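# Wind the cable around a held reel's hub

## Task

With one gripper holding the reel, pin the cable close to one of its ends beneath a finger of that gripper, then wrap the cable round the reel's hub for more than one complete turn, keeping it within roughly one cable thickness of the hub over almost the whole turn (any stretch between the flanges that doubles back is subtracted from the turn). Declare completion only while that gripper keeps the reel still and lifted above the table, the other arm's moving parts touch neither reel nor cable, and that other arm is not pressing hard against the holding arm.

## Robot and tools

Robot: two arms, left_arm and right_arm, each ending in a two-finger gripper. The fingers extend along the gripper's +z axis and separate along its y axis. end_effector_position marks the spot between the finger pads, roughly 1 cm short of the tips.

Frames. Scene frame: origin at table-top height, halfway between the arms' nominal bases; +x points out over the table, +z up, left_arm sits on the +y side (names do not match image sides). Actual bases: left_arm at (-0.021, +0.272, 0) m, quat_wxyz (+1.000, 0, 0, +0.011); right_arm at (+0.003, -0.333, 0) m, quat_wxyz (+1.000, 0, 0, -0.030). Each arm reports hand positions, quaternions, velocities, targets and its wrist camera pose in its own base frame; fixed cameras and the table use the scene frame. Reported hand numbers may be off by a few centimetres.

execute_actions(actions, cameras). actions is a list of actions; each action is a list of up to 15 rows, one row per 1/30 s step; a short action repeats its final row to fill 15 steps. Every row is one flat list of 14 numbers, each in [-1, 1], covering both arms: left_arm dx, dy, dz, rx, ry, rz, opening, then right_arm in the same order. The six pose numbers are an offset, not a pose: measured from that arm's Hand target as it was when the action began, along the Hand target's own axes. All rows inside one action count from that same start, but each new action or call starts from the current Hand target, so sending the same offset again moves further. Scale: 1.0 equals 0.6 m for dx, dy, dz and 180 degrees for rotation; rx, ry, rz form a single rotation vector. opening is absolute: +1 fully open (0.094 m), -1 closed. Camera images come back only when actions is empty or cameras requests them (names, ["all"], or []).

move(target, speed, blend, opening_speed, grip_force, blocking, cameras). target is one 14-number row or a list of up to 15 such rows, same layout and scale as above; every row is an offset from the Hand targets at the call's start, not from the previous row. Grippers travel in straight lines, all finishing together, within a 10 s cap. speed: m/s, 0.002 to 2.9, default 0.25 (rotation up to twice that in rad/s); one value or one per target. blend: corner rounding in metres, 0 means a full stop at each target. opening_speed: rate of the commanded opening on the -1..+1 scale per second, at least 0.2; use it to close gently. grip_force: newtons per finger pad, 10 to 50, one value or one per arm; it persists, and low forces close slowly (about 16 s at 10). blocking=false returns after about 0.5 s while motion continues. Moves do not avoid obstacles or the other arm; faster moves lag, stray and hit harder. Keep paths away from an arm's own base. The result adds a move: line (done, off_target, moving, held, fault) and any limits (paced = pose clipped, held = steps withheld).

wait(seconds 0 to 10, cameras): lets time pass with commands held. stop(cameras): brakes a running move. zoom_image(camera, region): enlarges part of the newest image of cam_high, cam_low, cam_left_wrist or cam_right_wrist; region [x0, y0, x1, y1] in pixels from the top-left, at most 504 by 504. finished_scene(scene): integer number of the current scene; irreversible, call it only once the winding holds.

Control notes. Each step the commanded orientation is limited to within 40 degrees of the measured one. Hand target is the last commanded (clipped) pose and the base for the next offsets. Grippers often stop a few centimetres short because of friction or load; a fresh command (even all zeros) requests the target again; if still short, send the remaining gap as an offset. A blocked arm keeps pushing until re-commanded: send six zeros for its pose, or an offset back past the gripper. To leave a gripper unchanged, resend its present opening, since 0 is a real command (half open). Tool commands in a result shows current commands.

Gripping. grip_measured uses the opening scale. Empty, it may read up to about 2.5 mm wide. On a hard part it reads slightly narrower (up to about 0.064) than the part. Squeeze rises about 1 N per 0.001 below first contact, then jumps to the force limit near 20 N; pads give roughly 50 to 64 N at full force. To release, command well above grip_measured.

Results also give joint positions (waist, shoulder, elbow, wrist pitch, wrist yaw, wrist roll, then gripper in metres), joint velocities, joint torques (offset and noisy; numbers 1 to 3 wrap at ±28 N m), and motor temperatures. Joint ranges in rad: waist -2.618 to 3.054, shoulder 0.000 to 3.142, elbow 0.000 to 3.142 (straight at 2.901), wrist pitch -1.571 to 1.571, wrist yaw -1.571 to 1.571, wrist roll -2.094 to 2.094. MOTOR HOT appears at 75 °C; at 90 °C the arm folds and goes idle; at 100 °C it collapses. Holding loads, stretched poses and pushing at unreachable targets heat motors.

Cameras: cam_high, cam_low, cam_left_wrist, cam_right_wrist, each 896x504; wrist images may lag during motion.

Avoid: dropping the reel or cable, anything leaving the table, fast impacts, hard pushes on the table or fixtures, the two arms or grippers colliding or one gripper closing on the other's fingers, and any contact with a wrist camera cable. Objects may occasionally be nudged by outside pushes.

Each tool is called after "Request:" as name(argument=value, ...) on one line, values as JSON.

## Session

Done. Scene 2.

Request:
execute_actions(actions=[])

Request:
zoom_image(camera="cam_high", region=[280, 110, 600, 290])

Request:
zoom_image(camera="cam_low", region=[180, 180, 540, 340])

Scene clock: 0.00 s.
left_arm: end_effector_position=(+0.4093, +0.0035, +0.1166) grip_measured=+1.000 end_effector_quat_wxyz=(+0.606, -0.055, +0.793, +0.012) | right_arm: end_effector_position=(+0.3823, -0.0629, +0.0958) grip_measured=+1.000 end_effector_quat_wxyz=(+0.553, +0.132, +0.810, -0.141)
Joint positions: left_arm=[-0.055 1.549 0.397 0.882 -0.14 -0.087 0.094] | right_arm=[0.016 1.513 0.377 0.748 0.399 0.068 0.094]
Joint velocities: within noise
Joint torques (N m): no reading
Motor temperatures (°C): left_arm=[20 23 21 20 20 19 19] | right_arm=[22 22 26 23 22 18 21]
Heat: left arm: 23 °C; right arm: 26 °C.
Hand target: left_arm +0.4118, +0.0035, +0.1246; +0.615, -0.056, +0.786, +0.012 | right_arm +0.3821, -0.0632, +0.0957; +0.551, +0.132, +0.812, -0.142
Tool commands: left_gripper/opening=+1.0 right_gripper/opening=+1.0
camera_calibration:
cam_left_wrist: T_world_to_cam=[[0.127604, -0.989652, 0.0656264, -0.0561841], [-0.648863, -0.13334, -0.749131, 0.388716], [0.750129, 0.0530096, -0.659163, -0.140767], [0, 0, 0, 1]] pos_world=[0.364986, 0.0036908, 0.202098]
cam_right_wrist: T_world_to_cam=[[-0.369435, -0.926899, 0.066158, 0.0804015], [-0.662578, 0.212828, -0.718119, 0.372773], [0.651543, -0.309133, -0.692769, -0.108743], [0, 0, 0, 1]] pos_world=[0.347545, -0.0384285, 0.187042]

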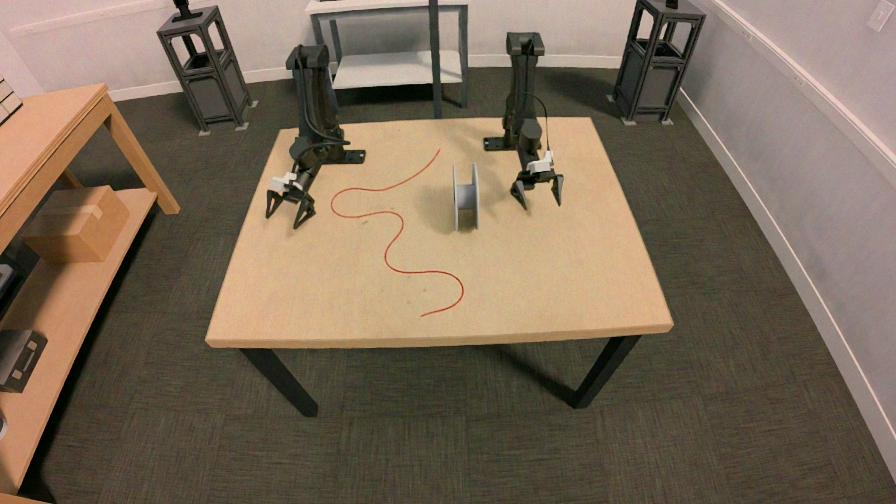

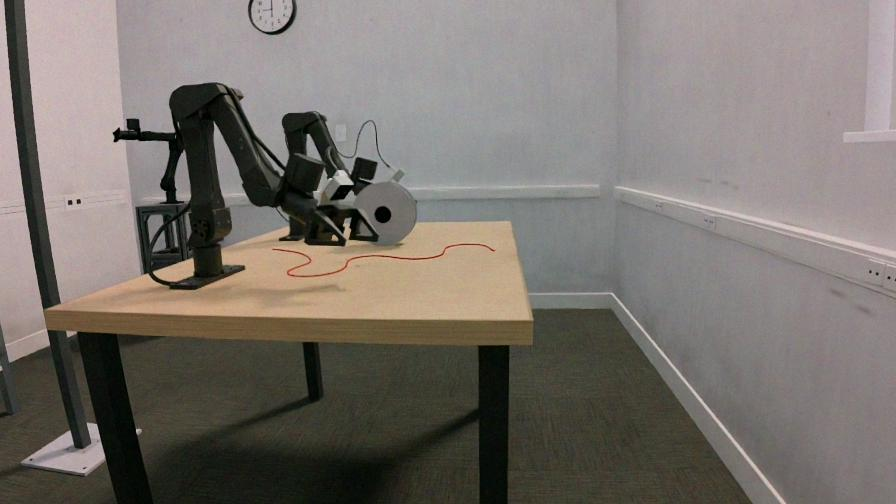

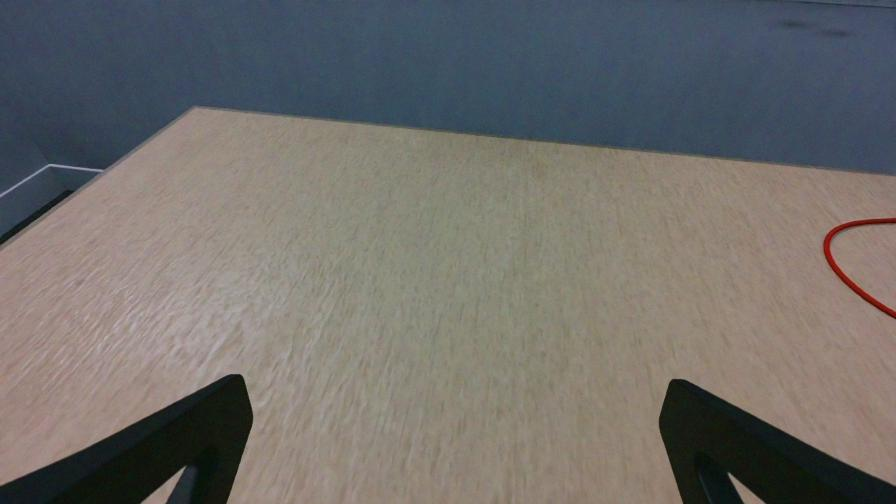

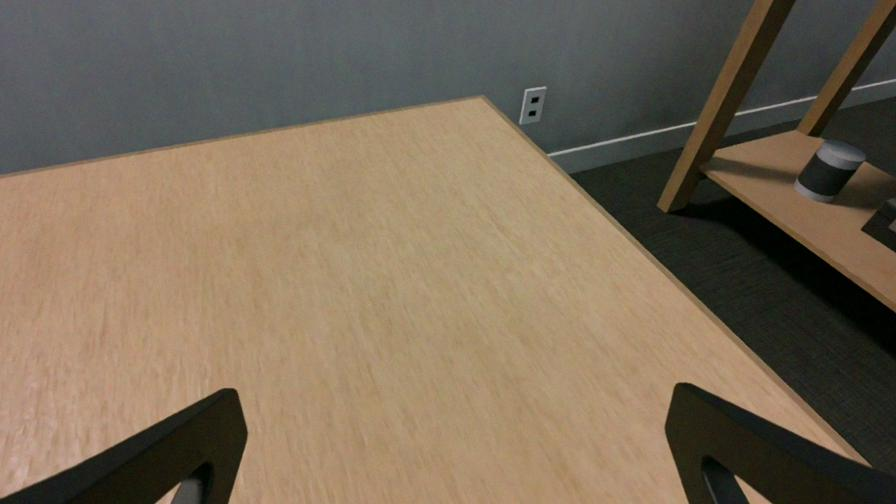

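Scaled by 1.575 from the camera's 896x504 image, which has a finer 1280x720 frame.

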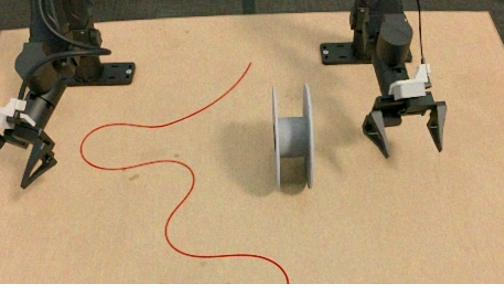

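Scaled by 1.400 from the camera's 896x504 image, which has a finer 1280x720 frame.

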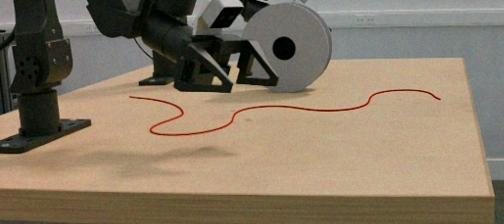

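Request:
move(target=[[-0.055,-0.024,0.225,0,0.08,0,0,0,0,0,0,0,0,1],[-0.0225,-0.412,0.175,0,0.172,0,0,0,0,0,0,0,0,1]], speed=[0.25,0.25], blend=[0.03,0], cameras=["cam_high","cam_left_wrist"])

Scene clock: 15.13 s.
left_arm: end_effector_position=(+0.5335, -0.2344, +0.1179) grip_measured=+0.001 end_effector_quat_wxyz=(+0.373, -0.046, +0.927, -0.007) | right_arm: end_effector_position=(+0.3823, -0.0629, +0.0958) grip_measured=+1.000 end_effector_quat_wxyz=(+0.553, +0.132, +0.810, -0.141)
Joint positions: left_arm=[-0.53 2.213 1.864 -0.539 -0.378 -0.494 0.047] | right_arm=[0.016 1.513 0.377 0.748 0.399 0.068 0.094]
Joint torques (N m): left_arm=[0.51 -10.36 9.07 1.44 -0.32 -0.03] | right_arm=[0.06 -5.65 5.57 2.01 0.11 0.02]
Heat: left arm: 24 °C; right arm: 27 °C.
Hand target: left_arm +0.5417, -0.2319, +0.1245; +0.383, -0.057, +0.922, -0.004 | right_arm +0.3821, -0.0632, +0.0957; +0.551, +0.132, +0.812, -0.142
Off the commanded pose: left_arm 0.011 m, 2 deg | right_arm 0.000 m, 0 deg.
move: off_target (left_arm)
camera_calibration:
cam_left_wrist: T_world_to_cam=[[0.112228, -0.992434, 0.0498051, -0.298153], [-0.944483, -0.122113, -0.305025, 0.546543], [0.308798, -0.0128077, -0.951041, 0.0340074], [0, 0, 0, 1]] pos_world=[0.53916, -0.228722, 0.213901]
Images, in order (width x height): cam_high 896x504, cam_left_wrist 896x504.

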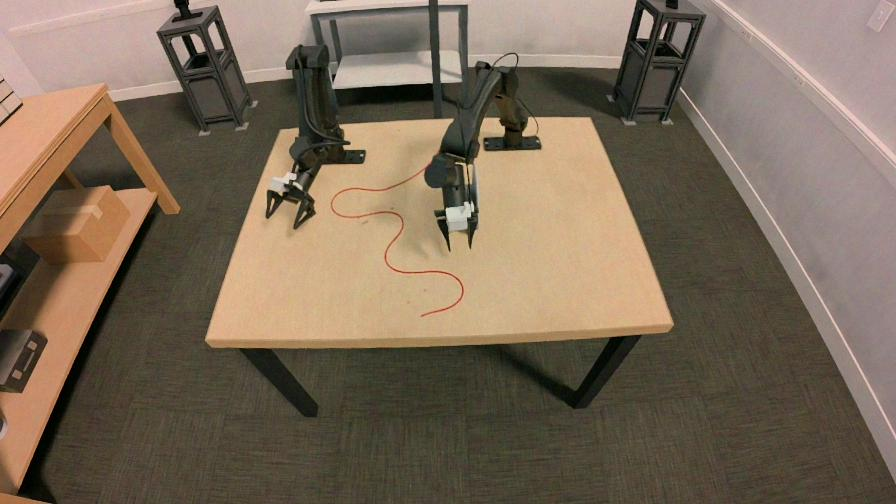

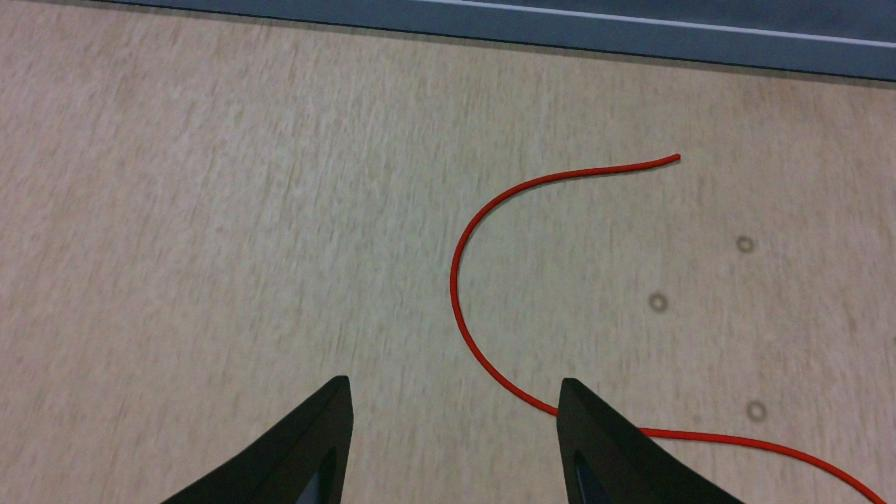

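Request:
move(target=[0.054,0.002,0.14,0,0,0,0,0,0,0,0,0,0,1], speed=0.15, cameras=["cam_left_wrist"])

Scene clock: 17.03 s.
left_arm: end_effector_position=(+0.5668, -0.2285, +0.0328) grip_measured=+0.001 end_effector_quat_wxyz=(+0.366, -0.054, +0.929, +0.003) | right_arm: end_effector_position=(+0.3823, -0.0629, +0.0958) grip_measured=+1.000 end_effector_quat_wxyz=(+0.553, +0.132, +0.810, -0.141)
Joint positions: left_arm=[-0.491 2.42 1.886 -0.367 -0.369 -0.477 0.047] | right_arm=[0.016 1.513 0.377 0.748 0.399 0.068 0.094]
Joint torques (N m): left_arm=[0.34 -11.69 8.92 1.59 -0.2 0.04] | right_arm=[0.02 -5.63 5.61 2 0.12 0.03]
Heat: left arm: 25 °C; right arm: 27 °C.
Hand target: left_arm +0.5782, -0.2310, +0.0421; +0.383, -0.057, +0.922, -0.003 | right_arm +0.3821, -0.0632, +0.0957; +0.551, +0.132, +0.812, -0.142
Off the commanded pose: left_arm 0.015 m, 2 deg | right_arm 0.000 m, 0 deg.
move: off_target (left_arm)
camera_calibration:
cam_left_wrist: T_world_to_cam=[[0.133471, -0.990378, 0.0365515, -0.302872], [-0.946412, -0.138317, -0.291844, 0.549718], [0.294092, 0.00435994, -0.955767, -0.0447723], [0, 0, 0, 1]] pos_world=[0.573851, -0.223727, 0.12871]
Images, in order (width x height): cam_left_wrist 896x504.

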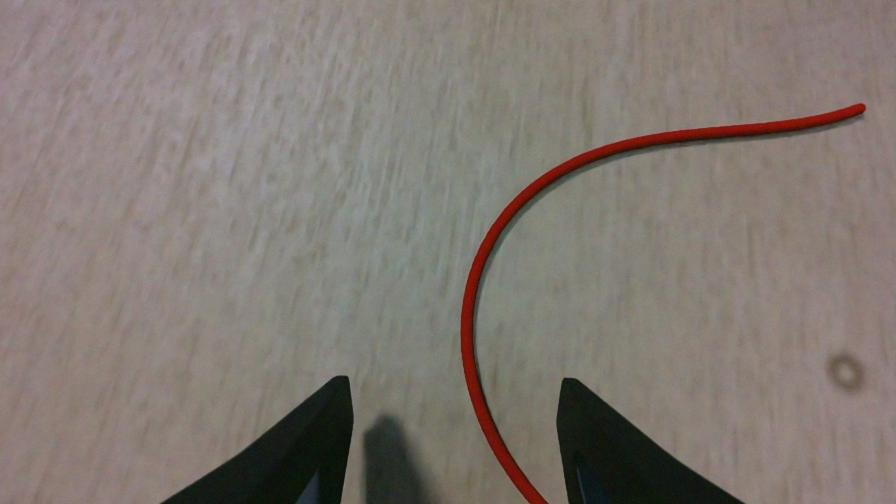

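Request:
move(target=[[0.004,-0.008,0.045,0,0,0,0,0,0,0,0,0,0,1],[0.004,-0.008,0.045,0,0,0,-1,0,0,0,0,0,0,1]], speed=0.1, cameras=["cam_left_wrist"])

Scene clock: 18.87 s.
left_arm: end_effector_position=(+0.5903, -0.2363, +0.0264) grip_measured=-0.989 end_effector_quat_wxyz=(+0.382, -0.056, +0.922, -0.005) | right_arm: end_effector_position=(+0.3823, -0.0629, +0.0958) grip_measured=+1.000 end_effector_quat_wxyz=(+0.553, +0.132, +0.810, -0.141)
Joint positions: left_arm=[-0.484 2.513 2.007 -0.354 -0.366 -0.468 0] | right_arm=[0.016 1.513 0.377 0.748 0.399 0.068 0.094]
Joint torques (N m): left_arm=[0.46 -11.34 8.38 1.5 -0.11 0.03] | right_arm=[-0.03 -5.63 5.61 2.02 0.12 0.02]
Heat: left arm: 25 °C; right arm: 27 °C.
Hand target: left_arm +0.5961, -0.2350, +0.0215; +0.383, -0.057, +0.922, -0.003 | right_arm +0.3821, -0.0632, +0.0957; +0.551, +0.132, +0.812, -0.142
Off the commanded pose: left_arm 0.008 m, 0 deg | right_arm 0.000 m, 0 deg.
move: done
camera_calibration:
cam_left_wrist: T_world_to_cam=[[0.130863, -0.989866, 0.0551377, -0.312383], [-0.93583, -0.141695, -0.322714, 0.56276], [0.327257, -0.00936815, -0.944889, -0.0807972], [0, 0, 0, 1]] pos_world=[0.593969, -0.230234, 0.12249]
Images, in order (width x height): cam_left_wrist 896x504.

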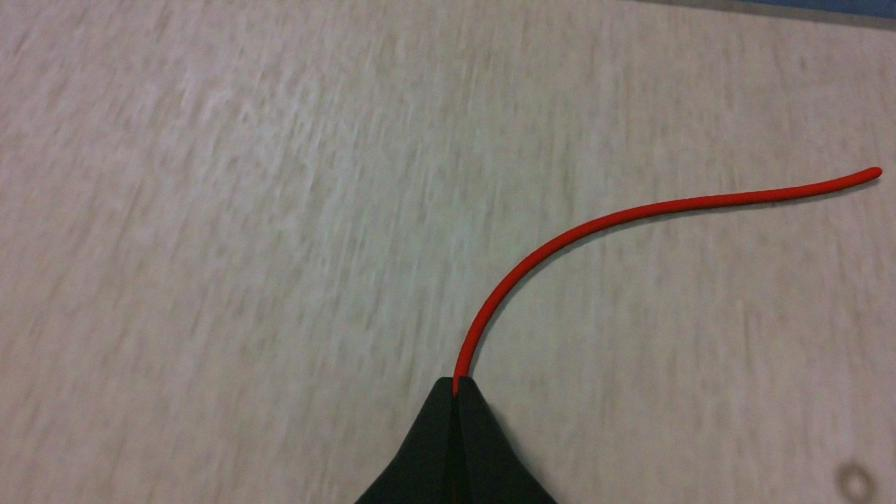

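Request:
move(target=[[0.063,0.093,-0.085,0,0,0,-1,0,0,0,0,0,0,1],[0.063,0.093,-0.085,0,0,0,-0.3,0,0,0,0,0,0,1],[0.015,0.083,-0.135,-0.1,0,0,0,0,0,0,0,0,0,1]], speed=0.15, cameras=["cam_high","cam_left_wrist"])

Scene clock: 24.03 s.
left_arm: end_effector_position=(+0.5219, -0.1876, +0.0647) grip_measured=-0.001 end_effector_quat_wxyz=(+0.359, -0.109, +0.917, +0.137) | right_arm: end_effector_position=(+0.3823, -0.0629, +0.0958) grip_measured=+1.000 end_effector_quat_wxyz=(+0.553, +0.132, +0.810, -0.141)
Joint positions: left_arm=[-0.546 2.319 1.847 -0.619 -0.652 -0.617 0.047] | right_arm=[0.016 1.513 0.377 0.748 0.399 0.068 0.094]
Joint torques (N m): left_arm=[-0.42 -10.65 8.61 1.06 -0.53 -0.15] | right_arm=[0.06 -5.68 5.64 2 0.14 0.02]
Heat: left arm: 27 °C; right arm: 27 °C.
Hand target: left_arm +0.5275, -0.1896, +0.0700; +0.369, -0.116, +0.911, +0.141 | right_arm +0.3821, -0.0632, +0.0957; +0.551, +0.132, +0.812, -0.142
Off the commanded pose: left_arm 0.008 m, 2 deg | right_arm 0.000 m, 0 deg.
move: done
camera_calibration:
cam_left_wrist: T_world_to_cam=[[0.328163, -0.929401, -0.168887, -0.334399], [-0.911095, -0.264207, -0.316386, 0.481813], [0.249428, 0.257698, -0.933476, 0.0681017], [0, 0, 0, 1]] pos_world=[0.531729, -0.201042, 0.159535]
Images, in order (width x height): cam_high 896x504, cam_left_wrist 896x504.

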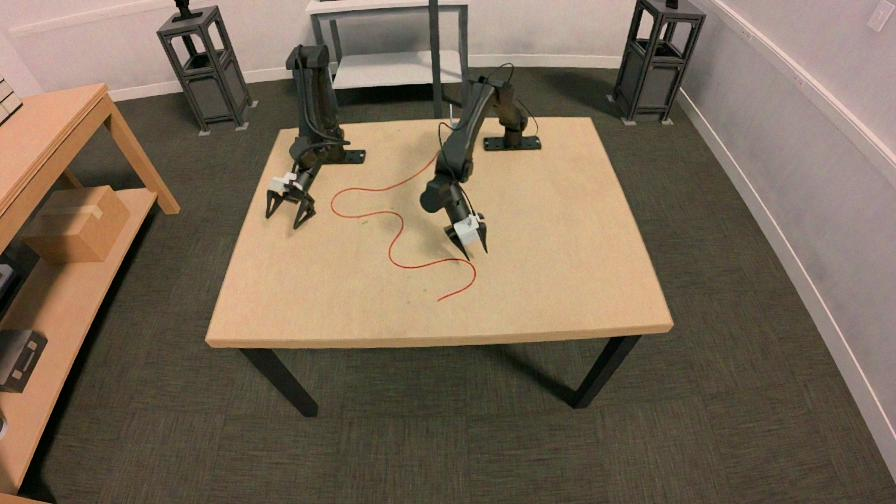

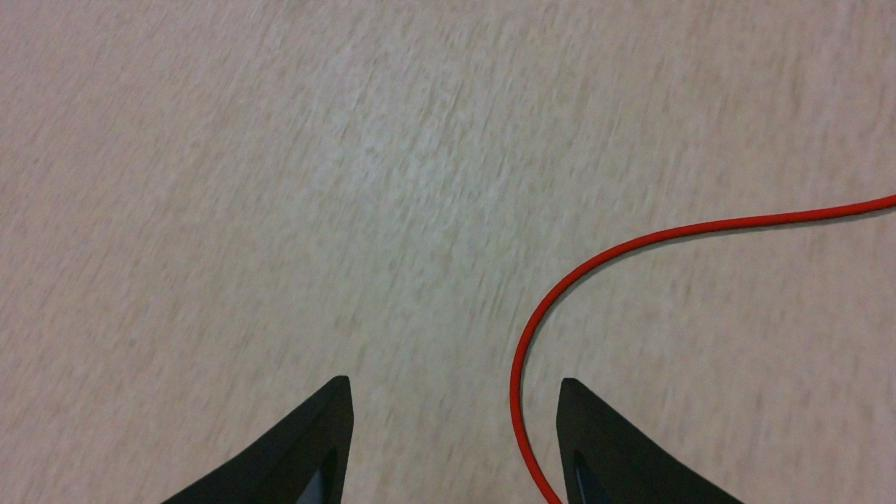

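Request:
move(target=[-0.082,-0.15,0.038,0.2817,-0.0171,0.218,-0.2,0,0,0,0,0,0,1], speed=0.35, cameras=["cam_left_wrist"])

Scene clock: 28.70 s.
left_arm: end_effector_position=(+0.6006, -0.2581, +0.0699) grip_measured=-0.198 end_effector_quat_wxyz=(+0.333, +0.352, +0.864, -0.135) | right_arm: end_effector_position=(+0.3823, -0.0629, +0.0958) grip_measured=+1.000 end_effector_quat_wxyz=(+0.553, +0.132, +0.810, -0.141)
Joint positions: left_arm=[-0.328 2.599 2.372 -0.66 0.293 0.341 0.038] | right_arm=[0.016 1.513 0.377 0.748 0.399 0.068 0.094]
Joint torques (N m): left_arm=[0.24 -12.38 9.14 1.41 0.24 0.08] | right_arm=[0.05 -5.67 5.6 2.02 0.11 0.03]
Motor temperatures (°C): left_arm=[20 28 24 23 20 19 19] | right_arm=[22 24 27 27 22 18 21]
Heat: left arm: 28 °C; right arm: 27 °C.
Hand target: left_arm +0.6049, -0.2605, +0.0736; +0.339, +0.356, +0.859, -0.140 | right_arm +0.3821, -0.0632, +0.0957; +0.551, +0.132, +0.812, -0.142
Off the commanded pose: left_arm 0.006 m, 1 deg | right_arm 0.000 m, 0 deg.
move: done
camera_calibration:
cam_left_wrist: T_world_to_cam=[[-0.675178, -0.737652, 0.00205401, 0.215234], [-0.708807, 0.648001, -0.278724, 0.647751], [0.20427, -0.189644, -0.960369, -0.014972], [0, 0, 0, 1]] pos_world=[0.60751, -0.263815, 0.165723]
Images, in order (width x height): cam_left_wrist 896x504.

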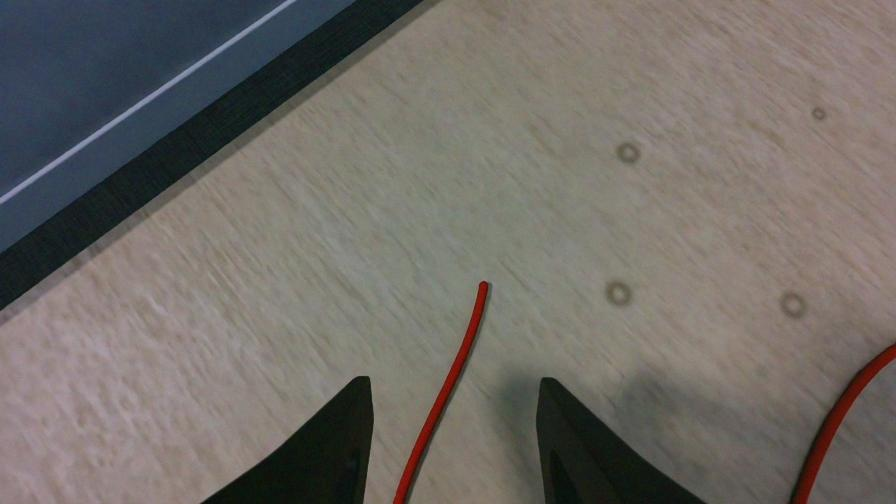

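Request:
move(target=[[0.042,-0.004,0.077,0,0,0,-0.2,0,0,0,0,0,0,1],[0.042,-0.004,0.077,0,0,0,-1,0,0,0,0,0,0,1]], speed=0.12, cameras=["cam_left_wrist"])

Scene clock: 30.77 s.
left_arm: end_effector_position=(+0.6120, -0.2646, +0.0281) grip_measured=-0.990 end_effector_quat_wxyz=(+0.338, +0.354, +0.861, -0.136) | right_arm: end_effector_position=(+0.3823, -0.0629, +0.0958) grip_measured=+1.000 end_effector_quat_wxyz=(+0.553, +0.132, +0.810, -0.141)
Joint positions: left_arm=[-0.331 2.69 2.373 -0.557 0.294 0.341 0] | right_arm=[0.016 1.513 0.377 0.748 0.399 0.068 0.094]
Joint torques (N m): left_arm=[-0.83 -12.53 7.56 1.56 0.18 -0.04] | right_arm=[0.01 -5.63 5.56 2 0.12 0.04]
Heat: left arm: 28 °C; right arm: 28 °C.
Hand target: left_arm +0.6126, -0.2715, +0.0228; +0.339, +0.356, +0.859, -0.140 | right_arm +0.3821, -0.0632, +0.0957; +0.551, +0.132, +0.812, -0.142
Off the commanded pose: left_arm 0.009 m, 1 deg | right_arm 0.000 m, 0 deg.
move: done
camera_calibration:
cam_left_wrist: T_world_to_cam=[[-0.678486, -0.734607, -0.00305066, 0.22121], [-0.702442, 0.649983, -0.289995, 0.645346], [0.215015, -0.194614, -0.957023, -0.0665648], [0, 0, 0, 1]] pos_world=[0.617718, -0.269916, 0.124118]
Images, in order (width x height): cam_left_wrist 896x504.

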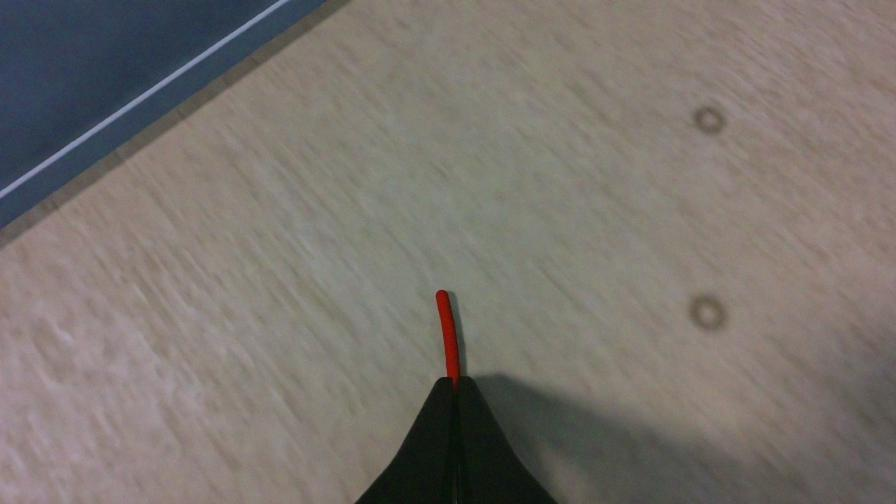

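Request:
move(target=[-0.123,-0.023,-0.408,0.132,0,0.142,-1,0.048,0.573,-0.738,-0.132,-0.0096,-0.0205,0], speed=0.25, cameras=["all"])

Scene clock: 35.73 s.
left_arm: end_effector_position=(+0.5277, -0.2014, +0.2233) grip_measured=-0.991 end_effector_quat_wxyz=(+0.348, +0.553, +0.728, -0.207) | right_arm: end_effector_position=(+0.1177, +0.4196, +0.1990) grip_measured=+0.001 end_effector_quat_wxyz=(+0.566, -0.017, +0.824, +0.011)
Joint positions: left_arm=[-0.163 2.523 2.842 -1.368 0.684 0.946 0] | right_arm=[1.69 2.213 1.982 -1.544 1.196 1.789 0.047]
Joint torques (N m): left_arm=[0.58 -14.99 7.27 1.09 0.52 0.09] | right_arm=[-0.27 -10.1 7.23 -0.2 0.67 0.21]
Heat: left arm: 30 °C; right arm: 27 °C.
Hand target: left_arm +0.5226, -0.2013, +0.2520; +0.282, +0.598, +0.713, -0.235 | right_arm +0.1200, +0.4231, +0.1957; +0.573, -0.012, +0.819, +0.008
Off the commanded pose: left_arm 0.029 m, 10 deg | right_arm 0.005 m, 1 deg.
elbow stopped short (left arm): the move would have taken joint 3 (elbow) straighter than the controller allows.
move: off_target (left_arm)
camera_calibration:
cam_left_wrist: T_world_to_cam=[[-0.939536, -0.333354, -0.0784031, 0.446388], [-0.282977, 0.884685, -0.370482, 0.445533], [0.192864, -0.325895, -0.925525, 0.128821], [0, 0, 0, 1]] pos_world=[0.520628, -0.203368, 0.319287]
cam_right_wrist: T_world_to_cam=[[0.0411012, -0.999017, -0.0165999, 0.421463], [-0.700664, -0.0169743, -0.713289, 0.268815], [0.712306, 0.040948, -0.700673, 0.131793], [0, 0, 0, 1]] pos_world=[0.0771496, 0.420215, 0.291083]

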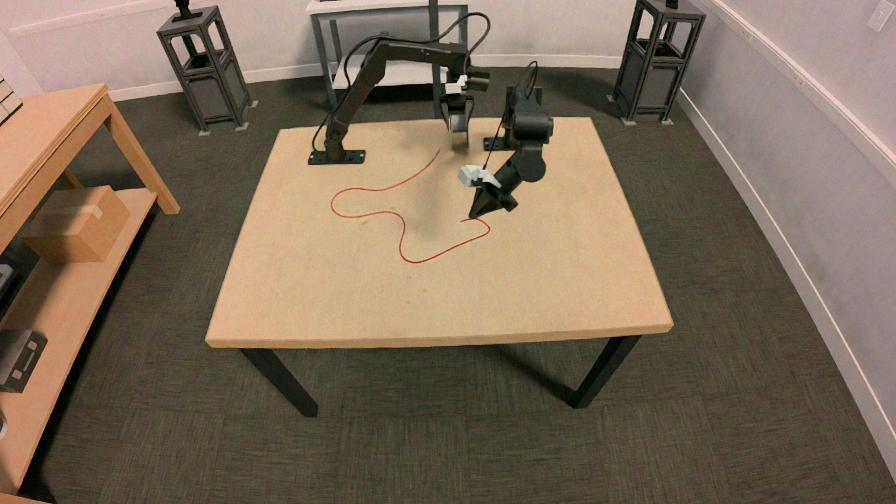

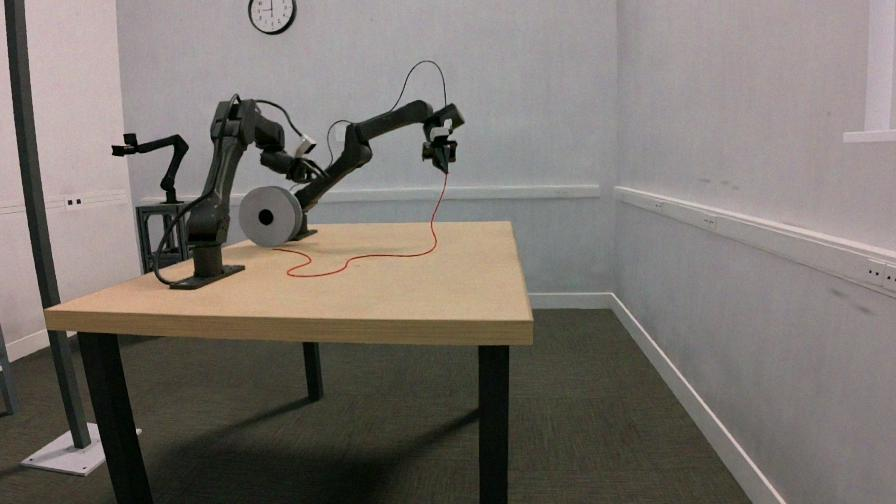

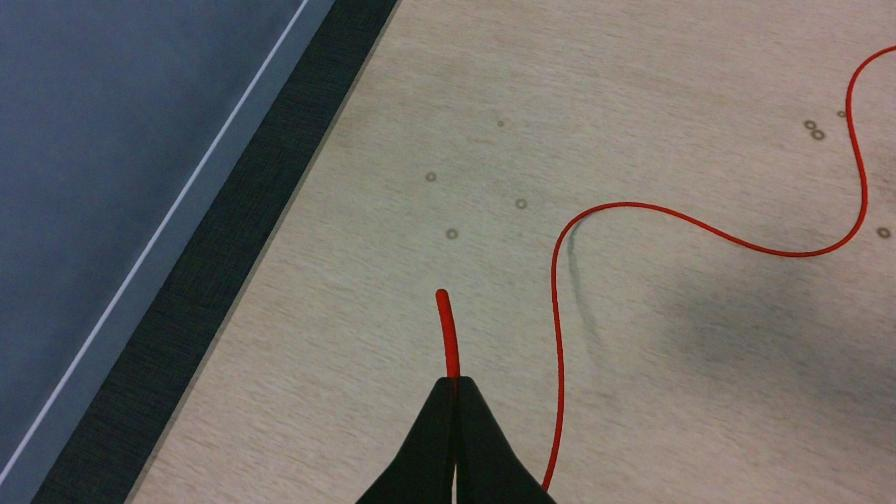

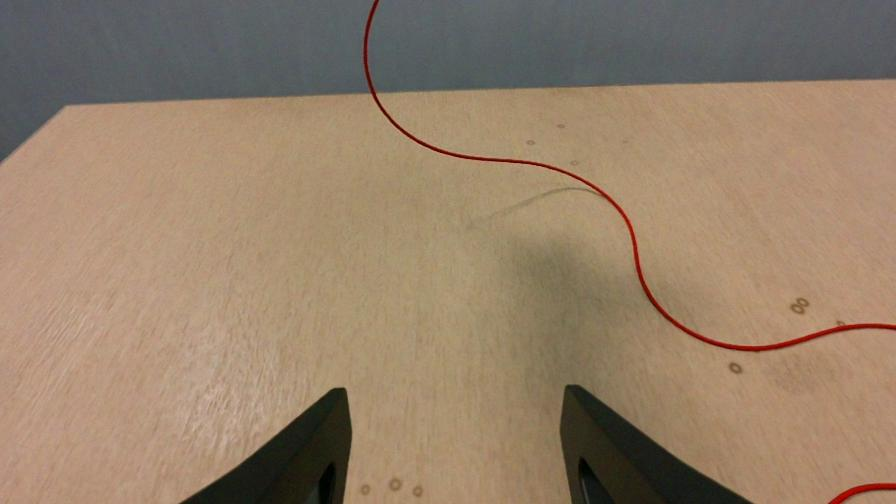

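Request:
execute_actions(actions=[], cameras=["cam_high","cam_low"])

Request:
zoom_image(camera="cam_high", region=[400, 50, 560, 170])

Request:
zoom_image(camera="cam_low", region=[140, 120, 340, 280])

Scene clock: 36.60 s.
left_arm: end_effector_position=(+0.5277, -0.2014, +0.2233) grip_measured=-0.991 end_effector_quat_wxyz=(+0.348, +0.553, +0.728, -0.207) | right_arm: end_effector_position=(+0.1177, +0.4195, +0.1990) grip_measured=+0.001 end_effector_quat_wxyz=(+0.566, -0.017, +0.824, +0.011)
Joint positions: left_arm=[-0.163 2.523 2.842 -1.368 0.684 0.946 0] | right_arm=[1.69 2.213 1.982 -1.545 1.196 1.79 0.047]
Joint velocities: within noise
Joint torques (N m): left_arm=[0.29 -14.95 7.31 1.08 0.56 0.09] | right_arm=[-0.31 -10.02 7.19 -0.21 0.67 0.25]
Motor temperatures (°C): left_arm=[20 30 24 23 20 19 19] | right_arm=[22 24 27 27 22 18 21]
Heat: left arm: 30 °C; right arm: 27 °C.
Hand target: left_arm +0.5226, -0.2013, +0.2520; +0.282, +0.598, +0.713, -0.235 | right_arm +0.1200, +0.4230, +0.1957; +0.573, -0.012, +0.819, +0.008
Tool commands: left_gripper/opening=-1.0 right_gripper/opening=+0.0
Off the commanded pose: left_arm 0.029 m, 10 deg | right_arm 0.005 m, 1 deg.
Images, in order (width x height): cam_high 896x504, cam_low 896x504.

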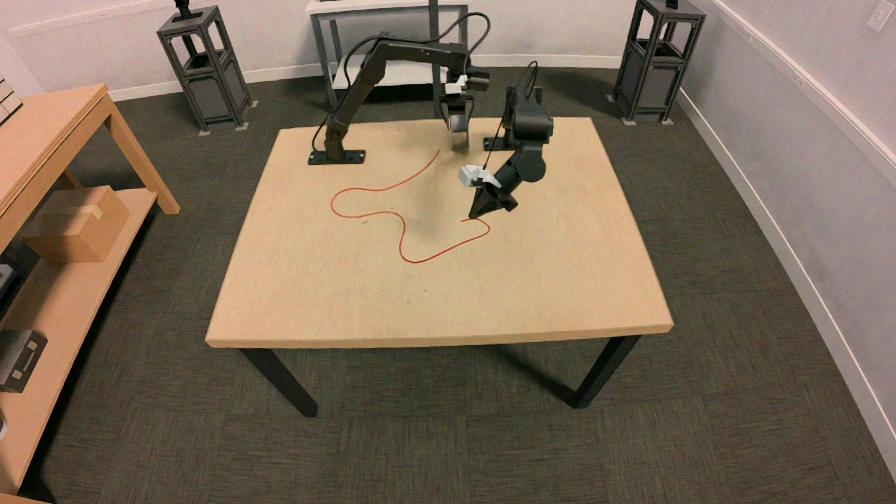

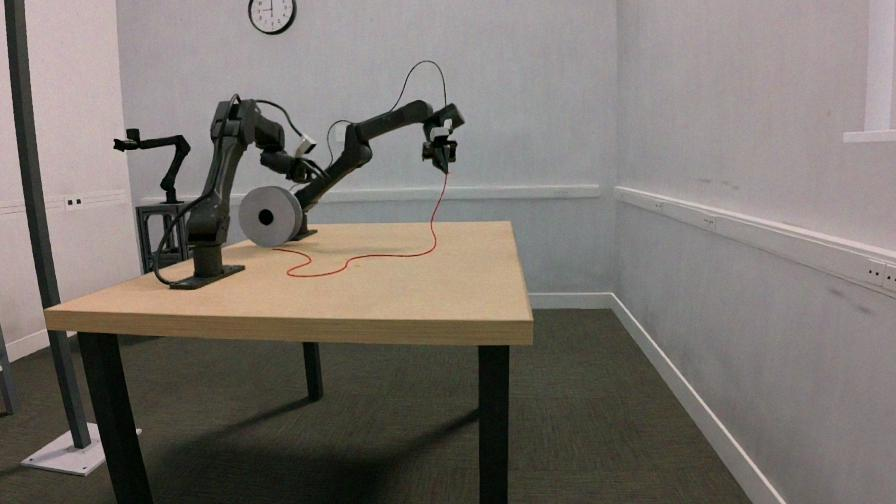

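Scaled by 3.150 from the camera's 896x504 image, which has a finer 1280x720 frame.

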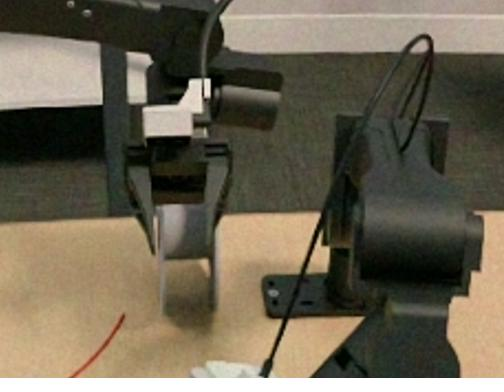

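Scaled by 2.520 from the camera's 896x504 image, which has a finer 1280x720 frame.

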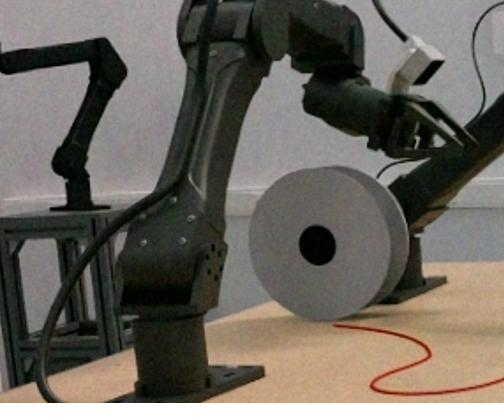

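Request:
move(target=[[0,0,0,0,0,0,-1,-0.05,0,0,0,0,0,0],[0,0,0,0,0,0,-1,-0.043,-0.07,-0.29,0,0.389,0,0]], speed=0.2, blend=[0.02,0], cameras=["all"])

Scene clock: 43.00 s.
left_arm: end_effector_position=(+0.5277, -0.2014, +0.2233) grip_measured=-0.991 end_effector_quat_wxyz=(+0.348, +0.553, +0.728, -0.207) | right_arm: end_effector_position=(-0.0359, +0.3800, +0.2657) grip_measured=+0.001 end_effector_quat_wxyz=(-0.010, -0.024, +0.987, +0.160)
Joint positions: left_arm=[-0.163 2.523 2.842 -1.368 0.684 0.946 0] | right_arm=[1.663 1.824 2.121 -1.547 0.001 1.614 0.047]
Joint torques (N m): left_arm=[0.36 -14.9 7.23 1.11 0.53 0.08] | right_arm=[-0.39 -10.62 6.87 0.9 0.04 0.14]
Heat: left arm: 32 °C; right arm: 28 °C.
Hand target: left_arm +0.5226, -0.2013, +0.2520; +0.282, +0.598, +0.713, -0.235 | right_arm -0.0334, +0.3765, +0.2794; +0.000, -0.015, +1.000, +0.000
Off the commanded pose: left_arm 0.029 m, 10 deg | right_arm 0.014 m, 18 deg.
elbow stopped short (left arm): the move would have taken joint 3 (elbow) straighter than the controller allows.
joint sent to its limit (right arm) — joint 4 (wrist pitch), lower limit. The joint targets are off in orientation, not in position.
move: off_target (left_arm, right_arm); blend cut to 0.015 m at target 1
camera_calibration:
cam_left_wrist: T_world_to_cam=[[-0.939536, -0.333354, -0.0784031, 0.446388], [-0.282977, 0.884685, -0.370482, 0.445533], [0.192864, -0.325895, -0.925525, 0.128821], [0, 0, 0, 1]] pos_world=[0.520628, -0.203368, 0.319287]
cam_right_wrist: T_world_to_cam=[[0.0282337, -0.946188, -0.322384, 0.449993], [-0.904938, -0.16119, 0.393834, -0.0384614], [-0.424606, 0.280618, -0.860792, 0.200193], [0, 0, 0, 1]] pos_world=[0.0374932, 0.363401, 0.332543]

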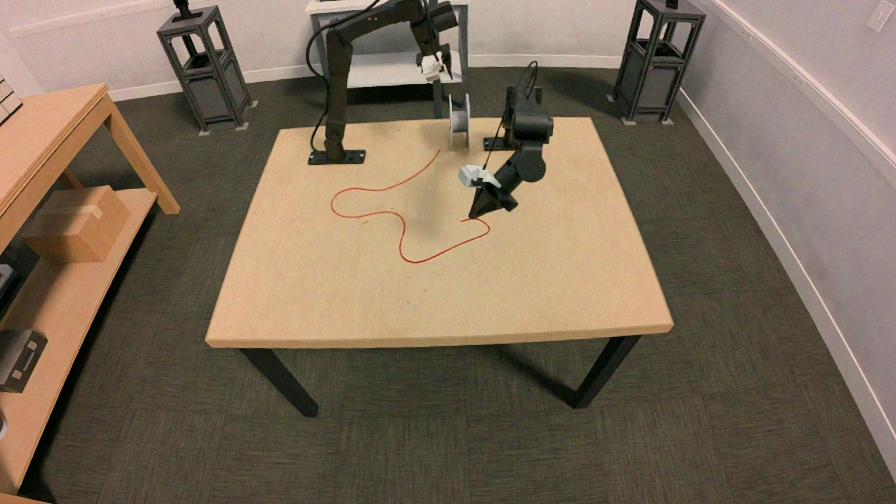

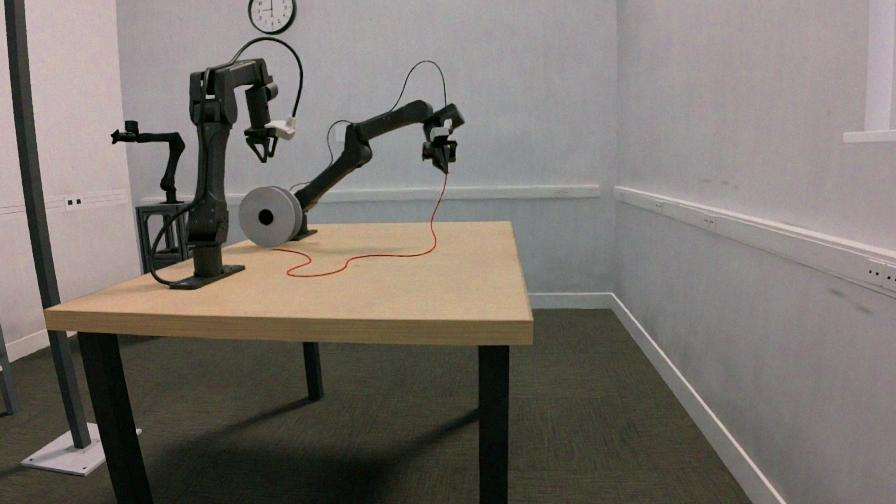

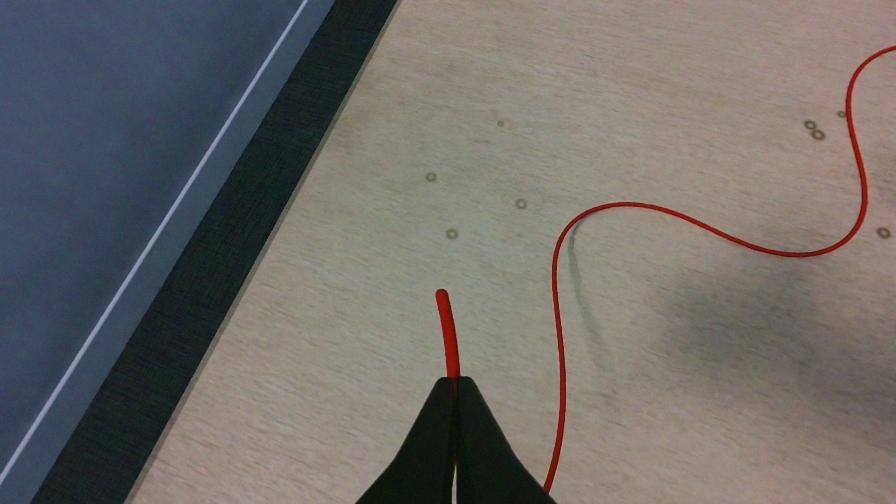

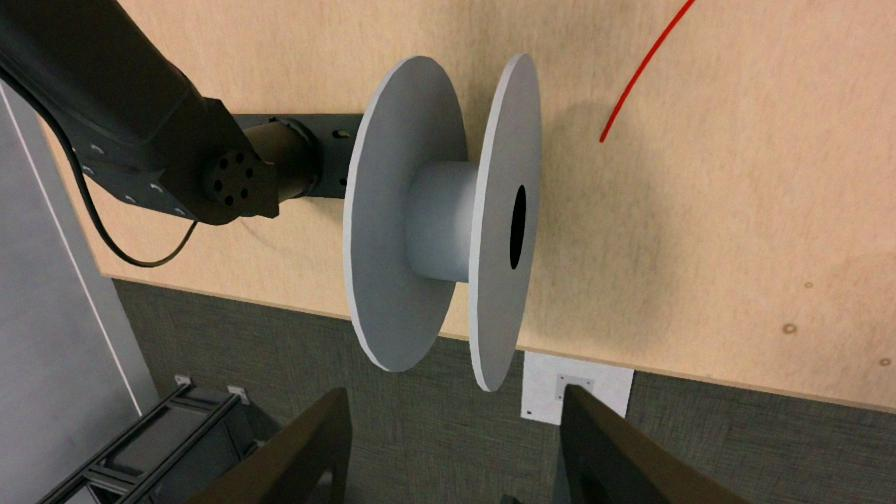

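Request:
move(target=[0,0,0,0,0,0,-1,0.041,0.036,0.1,0,0,0,0], speed=0.15, cameras=["cam_right_wrist","cam_low"])

Scene clock: 46.20 s.
left_arm: end_effector_position=(+0.5277, -0.2014, +0.2233) grip_measured=-0.991 end_effector_quat_wxyz=(+0.348, +0.553, +0.728, -0.207) | right_arm: end_effector_position=(-0.0565, +0.3951, +0.2208) grip_measured=+0.001 end_effector_quat_wxyz=(-0.012, -0.019, +0.995, +0.101)
Joint positions: left_arm=[-0.163 2.523 2.842 -1.368 0.684 0.946 0] | right_arm=[1.71 1.953 2.132 -1.547 -0.001 1.672 0.047]
Joint torques (N m): left_arm=[0.35 -14.95 7.34 1.03 0.53 0.05] | right_arm=[0.4 -8.51 7.2 0.65 0.03 0.16]
Heat: left arm: 33 °C; right arm: 28 °C.
Hand target: left_arm +0.5226, -0.2013, +0.2520; +0.282, +0.598, +0.713, -0.235 | right_arm -0.0587, +0.3974, +0.2194; +0.000, -0.015, +1.000, +0.000
Off the commanded pose: left_arm 0.029 m, 10 deg | right_arm 0.003 m, 12 deg.
elbow stopped short (left arm): the move would have taken joint 3 (elbow) straighter than the controller allows.
joint sent to its limit (right arm) — joint 4 (wrist pitch), lower limit. The joint targets are off in orientation, not in position.
move: off_target (left_arm, right_arm)
camera_calibration:
cam_right_wrist: T_world_to_cam=[[0.0194758, -0.978126, -0.207098, 0.437158], [-0.904966, -0.105304, 0.412247, -0.0631896], [-0.425038, 0.179388, -0.887222, 0.194346], [0, 0, 0, 1]] pos_world=[0.016906, 0.386079, 0.289012]
Images, in order (width x height): cam_low 896x504, cam_right_wrist 896x504.

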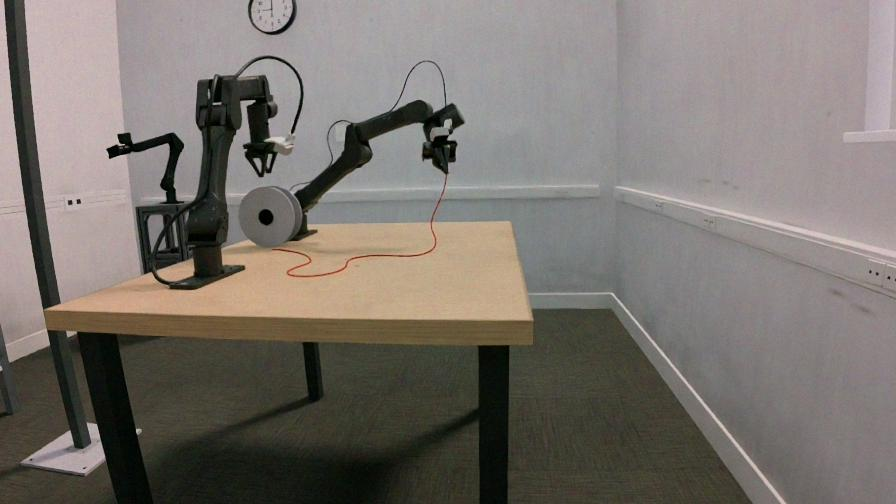

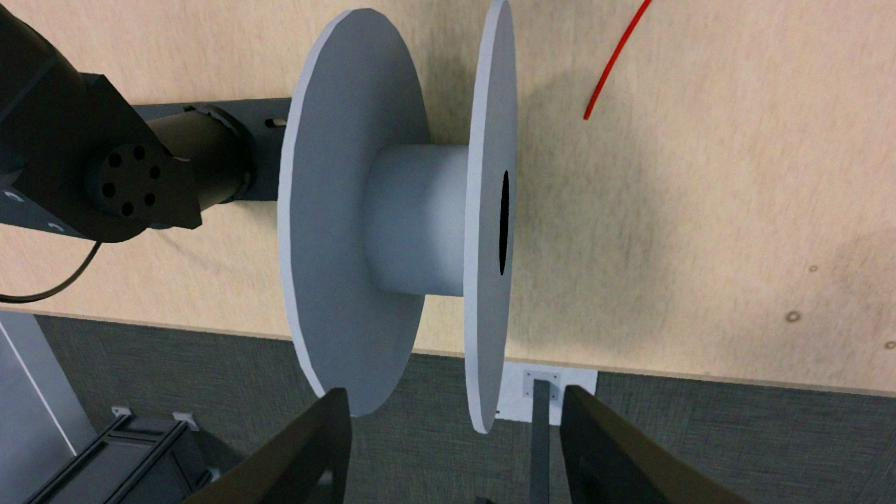

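Request:
move(target=[0,0,0,0,0,0,-1,0.005,0.008,0.11,0,0,0,0], speed=0.1, cameras=["cam_right_wrist"])

Scene clock: 48.40 s.
left_arm: end_effector_position=(+0.5277, -0.2014, +0.2233) grip_measured=-0.991 end_effector_quat_wxyz=(+0.348, +0.553, +0.728, -0.207) | right_arm: end_effector_position=(-0.0598, +0.4057, +0.1639) grip_measured=+0.001 end_effector_quat_wxyz=(-0.004, -0.018, +0.999, +0.027)
Joint positions: left_arm=[-0.163 2.523 2.842 -1.368 0.684 0.946 0] | right_arm=[1.714 2.1 2.132 -1.547 -0.001 1.678 0.047]
Joint torques (N m): left_arm=[0.34 -14.9 7.19 1.1 0.54 0.1] | right_arm=[0.58 -9.96 4.77 0.32 0.02 0.18]
Heat: left arm: 34 °C; right arm: 28 °C.
Hand target: left_arm +0.5226, -0.2013, +0.2520; +0.282, +0.598, +0.713, -0.235 | right_arm -0.0618, +0.4020, +0.1534; +0.000, -0.015, +1.000, +0.000
Off the commanded pose: left_arm 0.029 m, 10 deg | right_arm 0.011 m, 3 deg.
elbow stopped short (left arm): the move would have taken joint 3 (elbow) straighter than the controller allows.
joint sent to its limit (right arm) — joint 4 (wrist pitch), lower limit. The joint targets still meet the commanded pose.
move: off_target (left_arm, right_arm)
camera_calibration:
cam_right_wrist: T_world_to_cam=[[0.0206546, -0.997873, -0.0618263, 0.419922], [-0.913132, -0.044011, 0.405281, -0.0658613], [-0.40714, 0.0480846, -0.912099, 0.199053], [0, 0, 0, 1]] pos_world=[0.0122291, 0.406559, 0.234211]
Images, in order (width x height): cam_right_wrist 896x504.

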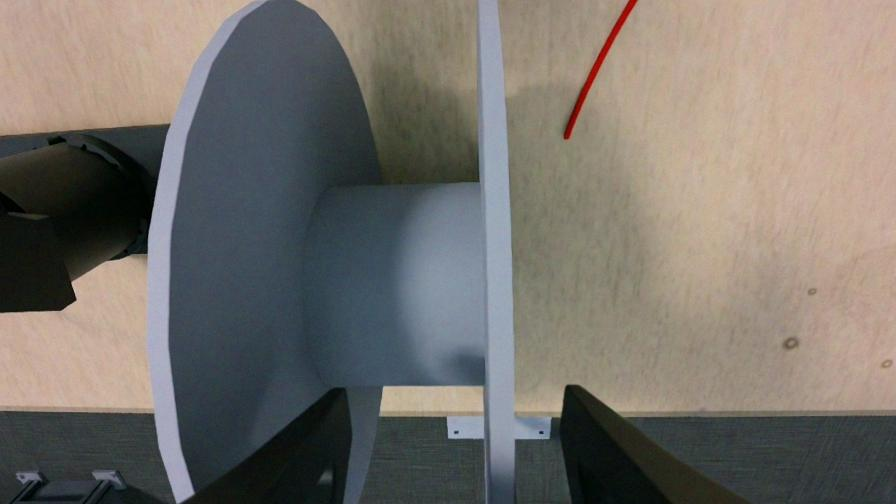

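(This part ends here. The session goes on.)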